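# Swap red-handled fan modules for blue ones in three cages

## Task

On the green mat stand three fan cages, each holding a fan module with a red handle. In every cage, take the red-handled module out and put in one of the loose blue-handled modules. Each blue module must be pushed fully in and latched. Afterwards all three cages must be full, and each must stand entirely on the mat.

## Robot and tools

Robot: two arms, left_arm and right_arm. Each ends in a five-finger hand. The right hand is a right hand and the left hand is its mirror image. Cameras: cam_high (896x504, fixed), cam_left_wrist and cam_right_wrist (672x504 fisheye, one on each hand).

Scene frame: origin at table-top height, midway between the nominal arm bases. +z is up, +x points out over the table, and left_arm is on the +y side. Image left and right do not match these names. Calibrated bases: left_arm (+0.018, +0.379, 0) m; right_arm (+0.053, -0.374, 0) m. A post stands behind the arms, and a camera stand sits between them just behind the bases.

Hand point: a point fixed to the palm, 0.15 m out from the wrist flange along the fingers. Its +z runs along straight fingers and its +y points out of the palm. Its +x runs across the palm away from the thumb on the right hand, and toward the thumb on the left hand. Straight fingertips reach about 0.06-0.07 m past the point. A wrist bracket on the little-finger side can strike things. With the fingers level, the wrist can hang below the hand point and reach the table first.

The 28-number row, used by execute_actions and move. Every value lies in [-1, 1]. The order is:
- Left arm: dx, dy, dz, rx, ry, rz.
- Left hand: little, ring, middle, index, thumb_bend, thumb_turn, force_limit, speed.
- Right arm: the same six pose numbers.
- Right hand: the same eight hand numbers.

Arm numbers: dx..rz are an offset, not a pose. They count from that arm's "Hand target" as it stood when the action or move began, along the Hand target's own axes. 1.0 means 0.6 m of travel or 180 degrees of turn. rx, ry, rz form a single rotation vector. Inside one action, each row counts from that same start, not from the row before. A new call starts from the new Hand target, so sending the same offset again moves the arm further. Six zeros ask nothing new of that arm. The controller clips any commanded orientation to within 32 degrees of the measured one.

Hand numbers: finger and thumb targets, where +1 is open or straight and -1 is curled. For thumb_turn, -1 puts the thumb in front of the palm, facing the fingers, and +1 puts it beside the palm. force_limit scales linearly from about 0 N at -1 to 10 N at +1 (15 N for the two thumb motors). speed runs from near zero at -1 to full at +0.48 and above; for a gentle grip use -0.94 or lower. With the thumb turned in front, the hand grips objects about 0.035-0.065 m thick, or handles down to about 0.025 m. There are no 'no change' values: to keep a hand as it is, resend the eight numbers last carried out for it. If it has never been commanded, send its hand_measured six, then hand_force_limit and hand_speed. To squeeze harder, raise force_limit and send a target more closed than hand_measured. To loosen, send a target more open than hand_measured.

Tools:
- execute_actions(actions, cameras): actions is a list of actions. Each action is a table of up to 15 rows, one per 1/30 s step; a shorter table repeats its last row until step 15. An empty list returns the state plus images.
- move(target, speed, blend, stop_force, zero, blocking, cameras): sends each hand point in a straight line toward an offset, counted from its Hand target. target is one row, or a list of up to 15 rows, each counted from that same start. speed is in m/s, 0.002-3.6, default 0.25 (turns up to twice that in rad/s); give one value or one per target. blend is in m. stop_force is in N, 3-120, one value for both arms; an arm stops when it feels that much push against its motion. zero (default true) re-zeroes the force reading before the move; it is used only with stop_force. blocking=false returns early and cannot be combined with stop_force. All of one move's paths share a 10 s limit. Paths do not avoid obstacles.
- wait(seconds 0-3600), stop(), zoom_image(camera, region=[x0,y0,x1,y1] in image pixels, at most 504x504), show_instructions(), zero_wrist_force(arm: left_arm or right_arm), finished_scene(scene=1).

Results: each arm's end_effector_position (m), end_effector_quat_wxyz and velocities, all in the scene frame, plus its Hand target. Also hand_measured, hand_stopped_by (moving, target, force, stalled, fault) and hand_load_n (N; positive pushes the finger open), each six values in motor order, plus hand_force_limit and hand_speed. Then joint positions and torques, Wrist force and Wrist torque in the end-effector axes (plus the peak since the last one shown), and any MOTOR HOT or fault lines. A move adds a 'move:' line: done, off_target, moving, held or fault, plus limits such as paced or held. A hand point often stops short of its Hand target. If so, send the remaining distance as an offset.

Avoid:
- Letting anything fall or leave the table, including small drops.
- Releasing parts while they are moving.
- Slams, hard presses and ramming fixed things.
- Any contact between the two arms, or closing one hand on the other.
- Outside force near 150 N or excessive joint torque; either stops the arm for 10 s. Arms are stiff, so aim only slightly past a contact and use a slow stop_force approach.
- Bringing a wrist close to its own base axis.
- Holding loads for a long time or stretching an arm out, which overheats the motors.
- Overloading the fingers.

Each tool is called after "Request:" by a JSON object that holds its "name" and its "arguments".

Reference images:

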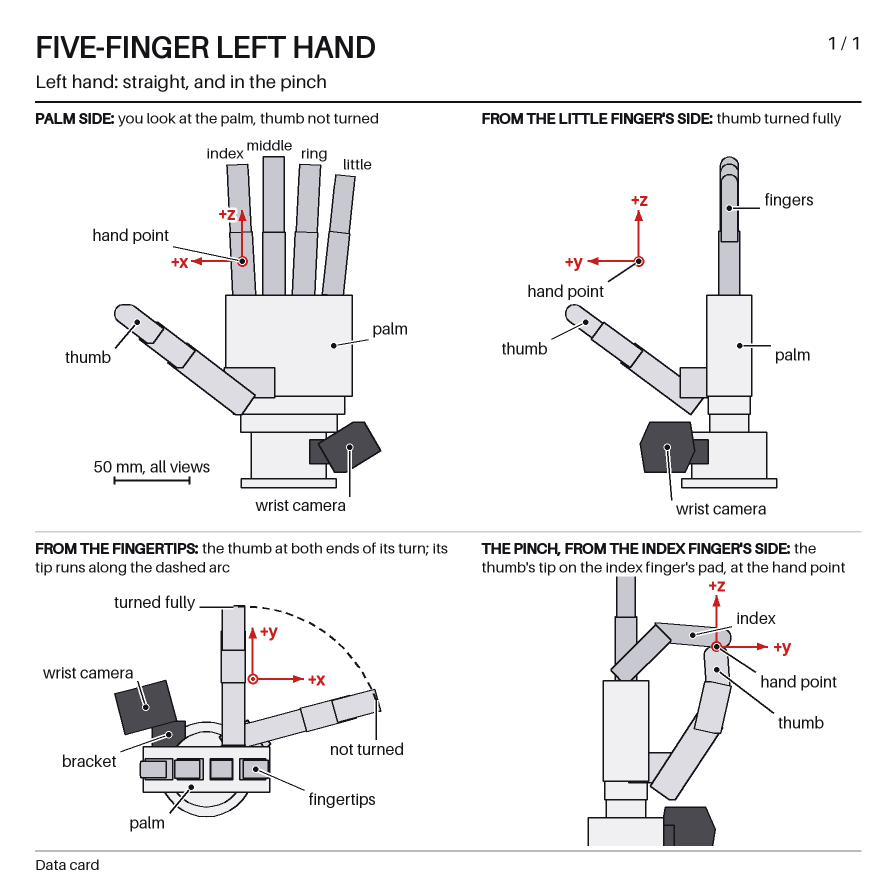

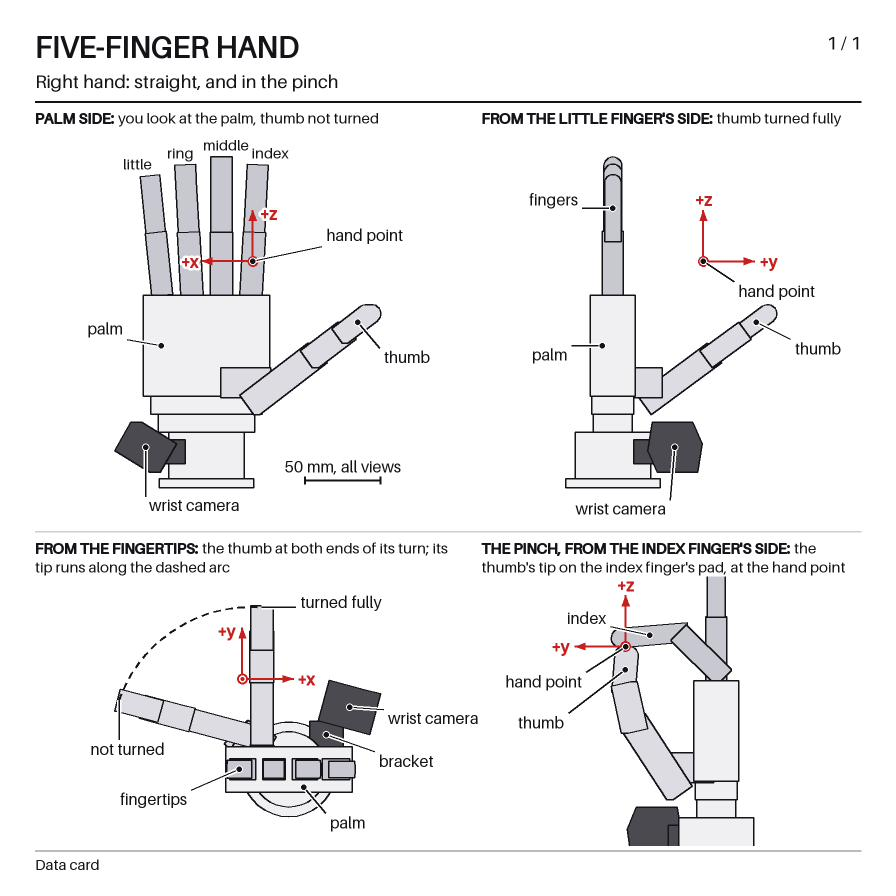

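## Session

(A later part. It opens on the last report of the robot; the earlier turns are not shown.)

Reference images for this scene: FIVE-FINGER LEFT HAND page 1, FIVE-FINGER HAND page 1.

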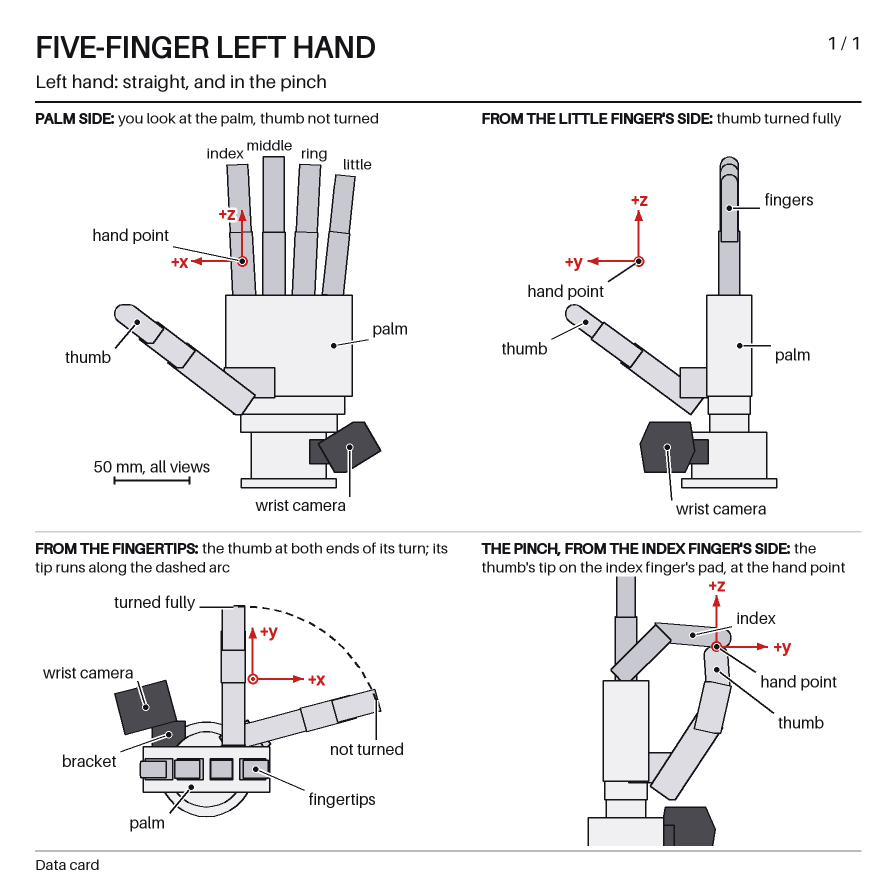

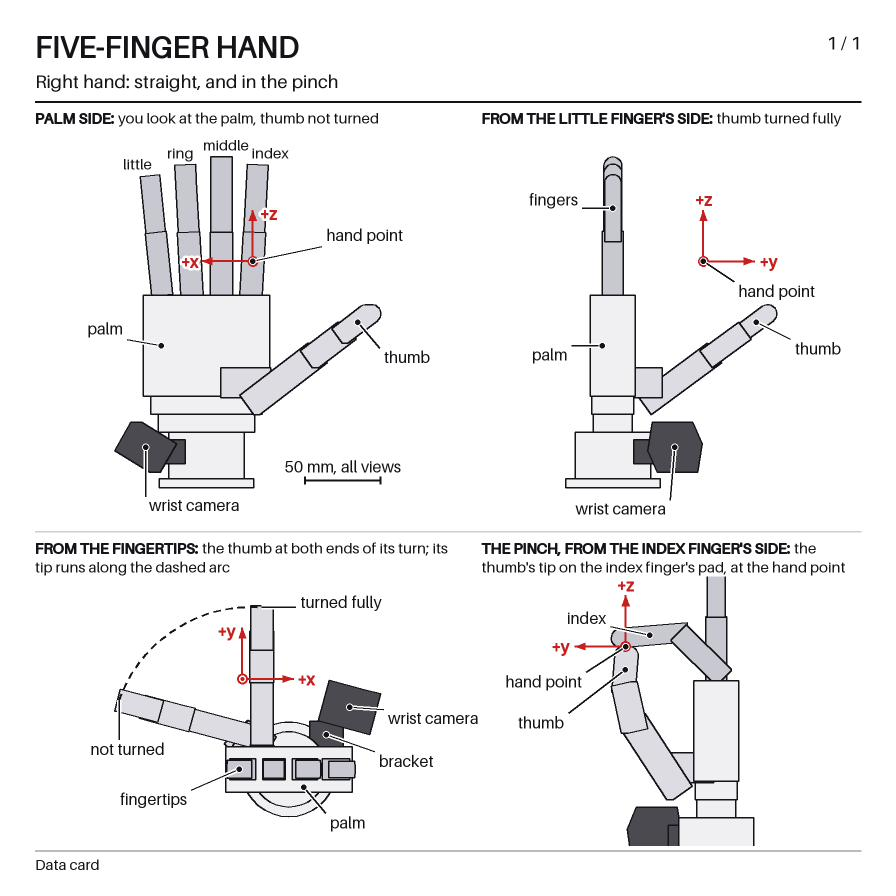

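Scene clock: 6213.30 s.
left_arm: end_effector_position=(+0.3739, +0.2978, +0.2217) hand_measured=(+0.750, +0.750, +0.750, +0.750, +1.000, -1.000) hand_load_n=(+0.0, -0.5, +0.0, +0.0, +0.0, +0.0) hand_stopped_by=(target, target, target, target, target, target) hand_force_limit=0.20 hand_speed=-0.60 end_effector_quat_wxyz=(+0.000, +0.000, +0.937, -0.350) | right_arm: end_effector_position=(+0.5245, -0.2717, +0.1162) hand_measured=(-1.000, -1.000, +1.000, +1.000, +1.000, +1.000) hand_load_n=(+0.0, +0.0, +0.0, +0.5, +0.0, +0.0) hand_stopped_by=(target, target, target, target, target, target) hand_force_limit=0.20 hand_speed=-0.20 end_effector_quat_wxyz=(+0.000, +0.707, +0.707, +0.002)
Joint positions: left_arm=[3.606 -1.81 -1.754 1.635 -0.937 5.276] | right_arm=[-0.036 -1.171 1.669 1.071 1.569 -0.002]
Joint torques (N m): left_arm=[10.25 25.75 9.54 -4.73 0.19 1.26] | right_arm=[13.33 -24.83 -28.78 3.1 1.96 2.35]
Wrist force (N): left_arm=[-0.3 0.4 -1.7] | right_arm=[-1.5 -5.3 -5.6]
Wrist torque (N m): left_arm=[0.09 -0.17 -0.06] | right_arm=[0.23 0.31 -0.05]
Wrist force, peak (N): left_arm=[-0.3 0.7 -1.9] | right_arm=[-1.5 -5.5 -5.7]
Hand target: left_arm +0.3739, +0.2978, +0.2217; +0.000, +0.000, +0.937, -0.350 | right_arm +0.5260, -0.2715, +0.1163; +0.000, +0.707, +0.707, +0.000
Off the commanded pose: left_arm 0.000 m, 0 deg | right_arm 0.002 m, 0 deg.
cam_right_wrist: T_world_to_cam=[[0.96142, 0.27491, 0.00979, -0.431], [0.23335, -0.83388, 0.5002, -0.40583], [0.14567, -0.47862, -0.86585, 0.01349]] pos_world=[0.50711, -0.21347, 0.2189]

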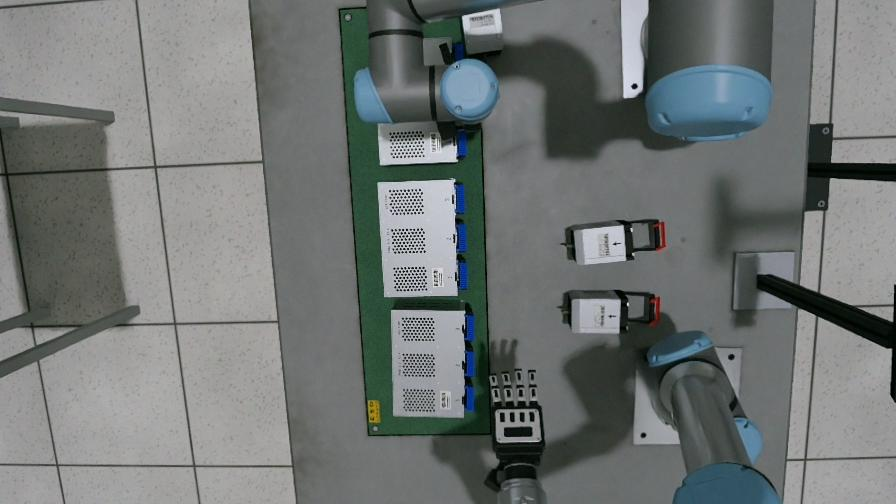

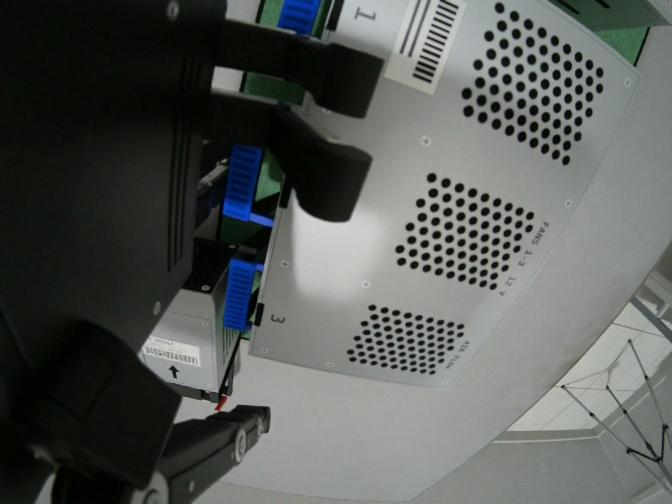

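Request:
{"name": "execute_actions", "arguments": {"actions": [[[0,0,0,0,0,0,0.75,0.75,0.75,0.75,1,-1,0.2,-0.6,0,0.0008,0,0,0,0,-1,-1,1,1,1,1,0.2,-0.2],[0,0,0,0,0,0,0.75,0.75,0.75,0.75,1,-1,0.2,-0.6,0,0.002,0,0,0,0,-1,-1,1,1,1,1,0.2,-0.2],[0,0,0,0,0,0,0.75,0.75,0.75,0.75,1,-1,0.2,-0.6,0,0.0034,0,0,0,0,-1,-1,1,1,1,1,0.2,-0.2],[0,0,0,0,0,0,0.75,0.75,0.75,0.75,1,-1,0.2,-0.6,0,0.005,0,0,0,0,-1,-1,1,1,1,1,0.2,-0.2],[0,0,0,0,0,0,0.75,0.75,0.75,0.75,1,-1,0.2,-0.6,0,0.0066,0,0,0,0,-1,-1,1,1,1,1,0.2,-0.2],[0,0,0,0,0,0,0.75,0.75,0.75,0.75,1,-1,0.2,-0.6,0,0.0082,0,0,0,0,-1,-1,1,1,1,1,0.2,-0.2],[0,0,0,0,0,0,0.75,0.75,0.75,0.75,1,-1,0.2,-0.6,0,0.0098,0,0,0,0,-1,-1,1,1,1,1,0.2,-0.2],[0,0,0,0,0,0,0.75,0.75,0.75,0.75,1,-1,0.2,-0.6,0,0.0114,0,0,0,0,-1,-1,1,1,1,1,0.2,-0.2],[0,0,0,0,0,0,0.75,0.75,0.75,0.75,1,-1,0.2,-0.6,0,0.013,0,0,0,0,-1,-1,1,1,1,1,0.2,-0.2],[0,0,0,0,0,0,0.75,0.75,0.75,0.75,1,-1,0.2,-0.6,0,0.0146,0,0,0,0,-1,-1,1,1,1,1,0.2,-0.2],[0,0,0,0,0,0,0.75,0.75,0.75,0.75,1,-1,0.2,-0.6,0,0.016,0,0,0,0,-1,-1,1,1,1,1,0.2,-0.2],[0,0,0,0,0,0,0.75,0.75,0.75,0.75,1,-1,0.2,-0.6,0,0.0173,0,0,0,0,-1,-1,1,1,1,1,0.2,-0.2],[0,0,0,0,0,0,0.75,0.75,0.75,0.75,1,-1,0.2,-0.6,0,0.0185,0,0,0,0,-1,-1,1,1,1,1,0.2,-0.2],[0,0,0,0,0,0,0.75,0.75,0.75,0.75,1,-1,0.2,-0.6,0,0.0194,0,0,0,0,-1,-1,1,1,1,1,0.2,-0.2],[0,0,0,0,0,0,0.75,0.75,0.75,0.75,1,-1,0.2,-0.6,0,0.02,0,0,0,0,-1,-1,1,1,1,1,0.2,-0.2]]], "cameras": ["cam_right_wrist"]}}

Scene clock: 6226.40 s.
left_arm: end_effector_position=(+0.3739, +0.2978, +0.2217) hand_measured=(+0.750, +0.750, +0.750, +0.750, +1.000, -1.000) hand_load_n=(+0.0, +0.0, +0.0, +0.0, +0.0, +0.0) hand_stopped_by=(target, target, target, target, target, target) hand_force_limit=0.20 hand_speed=-0.60 end_effector_quat_wxyz=(+0.000, +0.000, +0.937, -0.350) | right_arm: end_effector_position=(+0.5378, -0.2715, +0.1163) hand_measured=(-1.000, -1.000, +1.000, +1.000, +1.000, +1.000) hand_load_n=(+0.0, +0.5, +1.0, +0.5, -0.5, +0.0) hand_stopped_by=(target, target, target, target, target, target) hand_force_limit=0.20 hand_speed=-0.20 end_effector_quat_wxyz=(+0.000, +0.707, +0.707, +0.000)
Joint positions: left_arm=[3.606 -1.81 -1.754 1.635 -0.937 5.276] | right_arm=[-0.035 -1.141 1.625 1.087 1.57 -0.001]
Joint torques (N m): left_arm=[10.03 26.29 9.79 -4.74 0.17 1.21] | right_arm=[11.05 -26.91 -36.29 -1.63 2.07 2.17]
Wrist force (N): left_arm=[-0.4 0.7 -1.6] | right_arm=[-1.1 -23.8 -6.9]
Wrist torque (N m): left_arm=[0.12 -0.15 -0.08] | right_arm=[0.24 0.32 -0.28]
Wrist force, peak (N): left_arm=[-0.2 0.7 -2.0] | right_arm=[-1.2 -26.6 -6.6]
Hand target: left_arm +0.3739, +0.2978, +0.2217; +0.000, +0.000, +0.937, -0.350 | right_arm +0.5380, -0.2715, +0.1163; +0.000, +0.707, +0.707, +0.000
Off the commanded pose: left_arm 0.000 m, 0 deg | right_arm 0.000 m, 0 deg.
cam_right_wrist: T_world_to_cam=[[0.96157, 0.27446, 0.00707, -0.44374], [0.23426, -0.83361, 0.50021, -0.40918], [0.14318, -0.47933, -0.86588, 0.01281]] pos_world=[0.52071, -0.21316, 0.2189]

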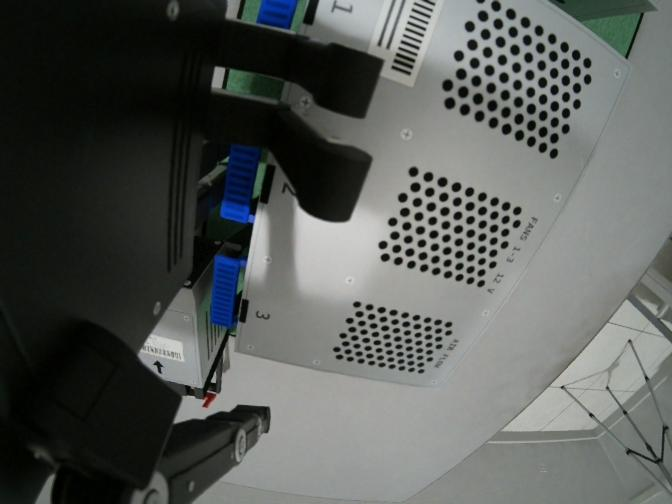

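Request:
{"name": "zoom_image", "arguments": {"camera": "cam_right_wrist", "region": [180, 120, 320, 340]}}

Scaled by 2.291 from the camera's image (finer frame: 960x720).

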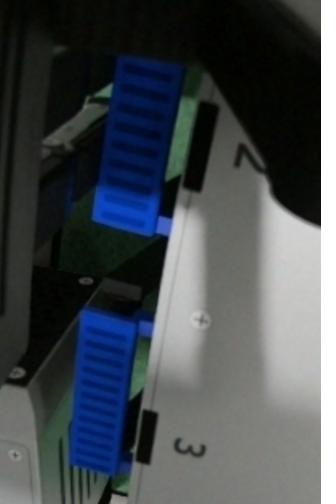

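Request:
{"name": "execute_actions", "arguments": {"actions": [[[0,0,0,0,0,0,0.75,0.75,0.75,0.75,1,-1,0.2,-0.6,0,-0.0026,0,0,0,0,-1,-1,1,1,1,1,0.2,-0.2],[0,0,0,0,0,0,0.75,0.75,0.75,0.75,1,-1,0.2,-0.6,0,-0.0078,0,0,0,0,-1,-1,1,1,1,1,0.2,-0.2],[0,0,0,0,0,0,0.75,0.75,0.75,0.75,1,-1,0.2,-0.6,0,-0.0169,0,0,0,0,-1,-1,1,1,1,1,0.2,-0.2],[0,0,0,0,0,0,0.75,0.75,0.75,0.75,1,-1,0.2,-0.6,0,-0.0286,0,0,0,0,-1,-1,1,1,1,1,0.2,-0.2],[0,0,0,0,0,0,0.75,0.75,0.75,0.75,1,-1,0.2,-0.6,0,-0.0416,-0.002,0,0,0,-1,-1,1,1,1,1,0.2,-0.2],[0,0,0,0,0,0,0.75,0.75,0.75,0.75,1,-1,0.2,-0.6,0,-0.0559,-0.005,0,0,0,-1,-1,1,1,1,1,0.2,-0.2],[0,0,0,0,0,0,0.75,0.75,0.75,0.75,1,-1,0.2,-0.6,0,-0.0702,-0.009,0,0,0,-1,-1,1,1,1,1,0.2,-0.2],[0,0,0,0,0,0,0.75,0.75,0.75,0.75,1,-1,0.2,-0.6,0,-0.0845,-0.014,0,0,0,-1,-1,1,1,1,1,0.2,-0.2],[0,0,0,0,0,0,0.75,0.75,0.75,0.75,1,-1,0.2,-0.6,0,-0.0975,-0.019,0,0,0,-1,-1,1,1,1,1,0.2,-0.2],[0,0,0,0,0,0,0.75,0.75,0.75,0.75,1,-1,0.2,-0.6,0,-0.1079,-0.023,0,0,0,-1,-1,1,1,1,1,0.2,-0.2],[0,0,0,0,0,0,0.75,0.75,0.75,0.75,1,-1,0.2,-0.6,0,-0.117,-0.027,0,0,0,-1,-1,1,1,1,1,0.2,-0.2],[0,0,0,0,0,0,0.75,0.75,0.75,0.75,1,-1,0.2,-0.6,0,-0.1235,-0.03,0,0,0,-1,-1,1,1,1,1,0.2,-0.2],[0,0,0,0,0,0,0.75,0.75,0.75,0.75,1,-1,0.2,-0.6,0,-0.1274,-0.032,0,0,0,-1,-1,1,1,1,1,0.2,-0.2],[0,0,0,0,0,0,0.75,0.75,0.75,0.75,1,-1,0.2,-0.6,0,-0.1294,-0.033,0,0,0,-1,-1,1,1,1,1,0.2,-0.2],[0,0,0,0,0,0,0.75,0.75,0.75,0.75,1,-1,0.2,-0.6,0,-0.13,-0.033,0,0,0,-1,-1,1,1,1,1,0.2,-0.2]]], "cameras": ["cam_high", "cam_right_wrist"]}}

Scene clock: 6264.87 s.
left_arm: end_effector_position=(+0.3739, +0.2978, +0.2217) hand_measured=(+0.750, +0.750, +0.750, +0.750, +1.000, -1.000) hand_load_n=(+0.0, +0.0, +0.0, +0.0, +0.0, +0.0) hand_stopped_by=(target, target, target, target, target, target) hand_force_limit=0.20 hand_speed=-0.60 end_effector_quat_wxyz=(+0.000, +0.000, +0.937, -0.350) | right_arm: end_effector_position=(+0.4609, -0.2714, +0.1348) hand_measured=(-1.000, -1.000, +1.000, +1.000, +1.000, +1.000) hand_load_n=(+0.0, +0.0, +0.0, +0.0, +0.0, +0.0) hand_stopped_by=(target, target, target, target, target, target) hand_force_limit=0.20 hand_speed=-0.20 end_effector_quat_wxyz=(-0.001, +0.707, +0.707, +0.000)
Joint positions: left_arm=[3.606 -1.81 -1.754 1.635 -0.937 5.276] | right_arm=[-0.034 -1.323 1.827 1.068 1.57 0]
Joint torques (N m): left_arm=[10.2 26.12 9.41 -4.78 0.25 1.24] | right_arm=[-15.72 -36.23 -5.48 4.52 -2.49 -2.15]
Wrist force (N): left_arm=[-0.2 0.8 -1.5] | right_arm=[-0.8 -0.3 -4.1]
Wrist torque (N m): left_arm=[0.14 -0.18 -0.07] | right_arm=[0.28 0.27 0.18]
Wrist force, peak (N): left_arm=[-0.4 0.7 -1.9] | right_arm=[-0.9 -24.0 -6.8]
Hand target: left_arm +0.3739, +0.2978, +0.2217; +0.000, +0.000, +0.937, -0.350 | right_arm +0.4600, -0.2716, +0.1361; +0.000, +0.707, +0.707, +0.000
Off the commanded pose: left_arm 0.000 m, 0 deg | right_arm 0.002 m, 0 deg.
cam_right_wrist: T_world_to_cam=[[0.96163, 0.27429, 0.00593, -0.36985], [0.23464, -0.83345, 0.5003, -0.40051], [0.14217, -0.47971, -0.86583, 0.04023]] pos_world=[0.44391, -0.21306, 0.23741]

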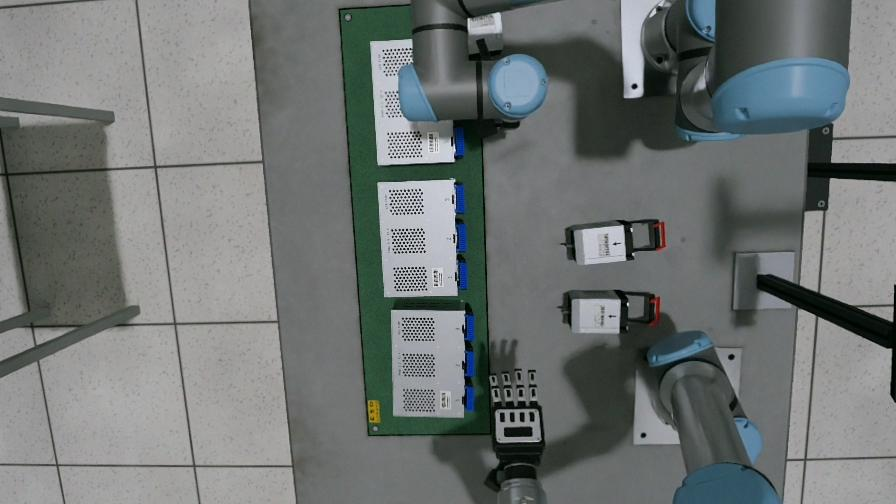

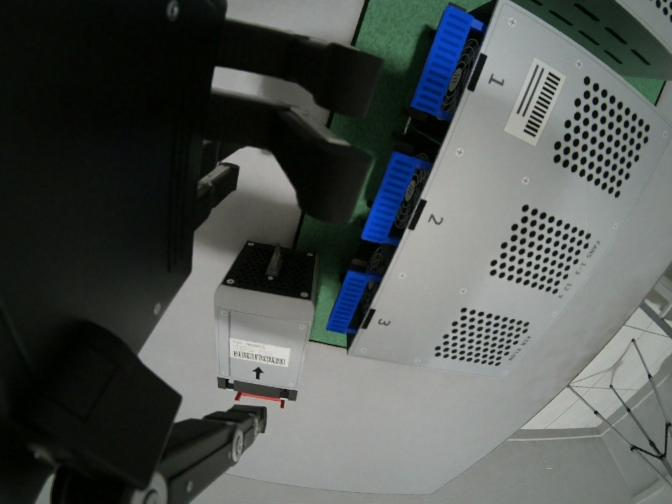

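Request:
{"name": "zoom_image", "arguments": {"camera": "cam_right_wrist", "region": [310, 0, 530, 360]}}

Request:
{"name": "zoom_image", "arguments": {"camera": "cam_high", "region": [330, 0, 510, 180]}}

Scaled by 1.400 from the camera's image (finer frame: 960x720).

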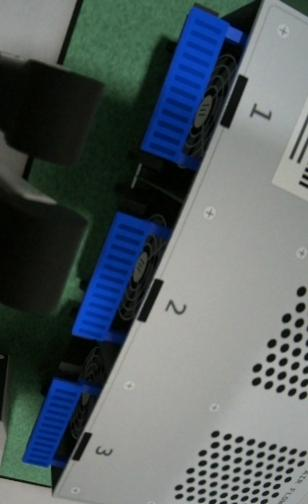

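Scaled by 2.800 from the camera's image (finer frame: 1280x720).

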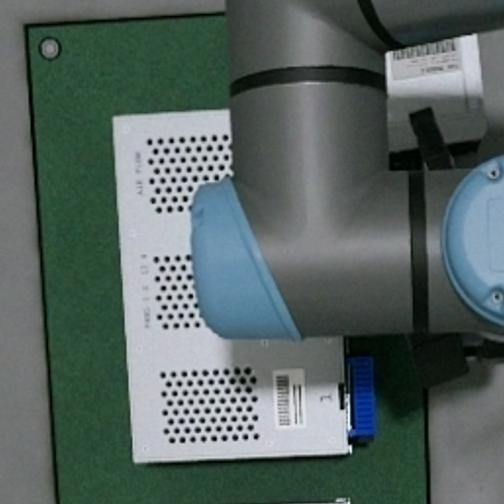

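Request:
{"name": "finished_scene", "arguments": {"scene": 1}}

The scene is finished: the task was done.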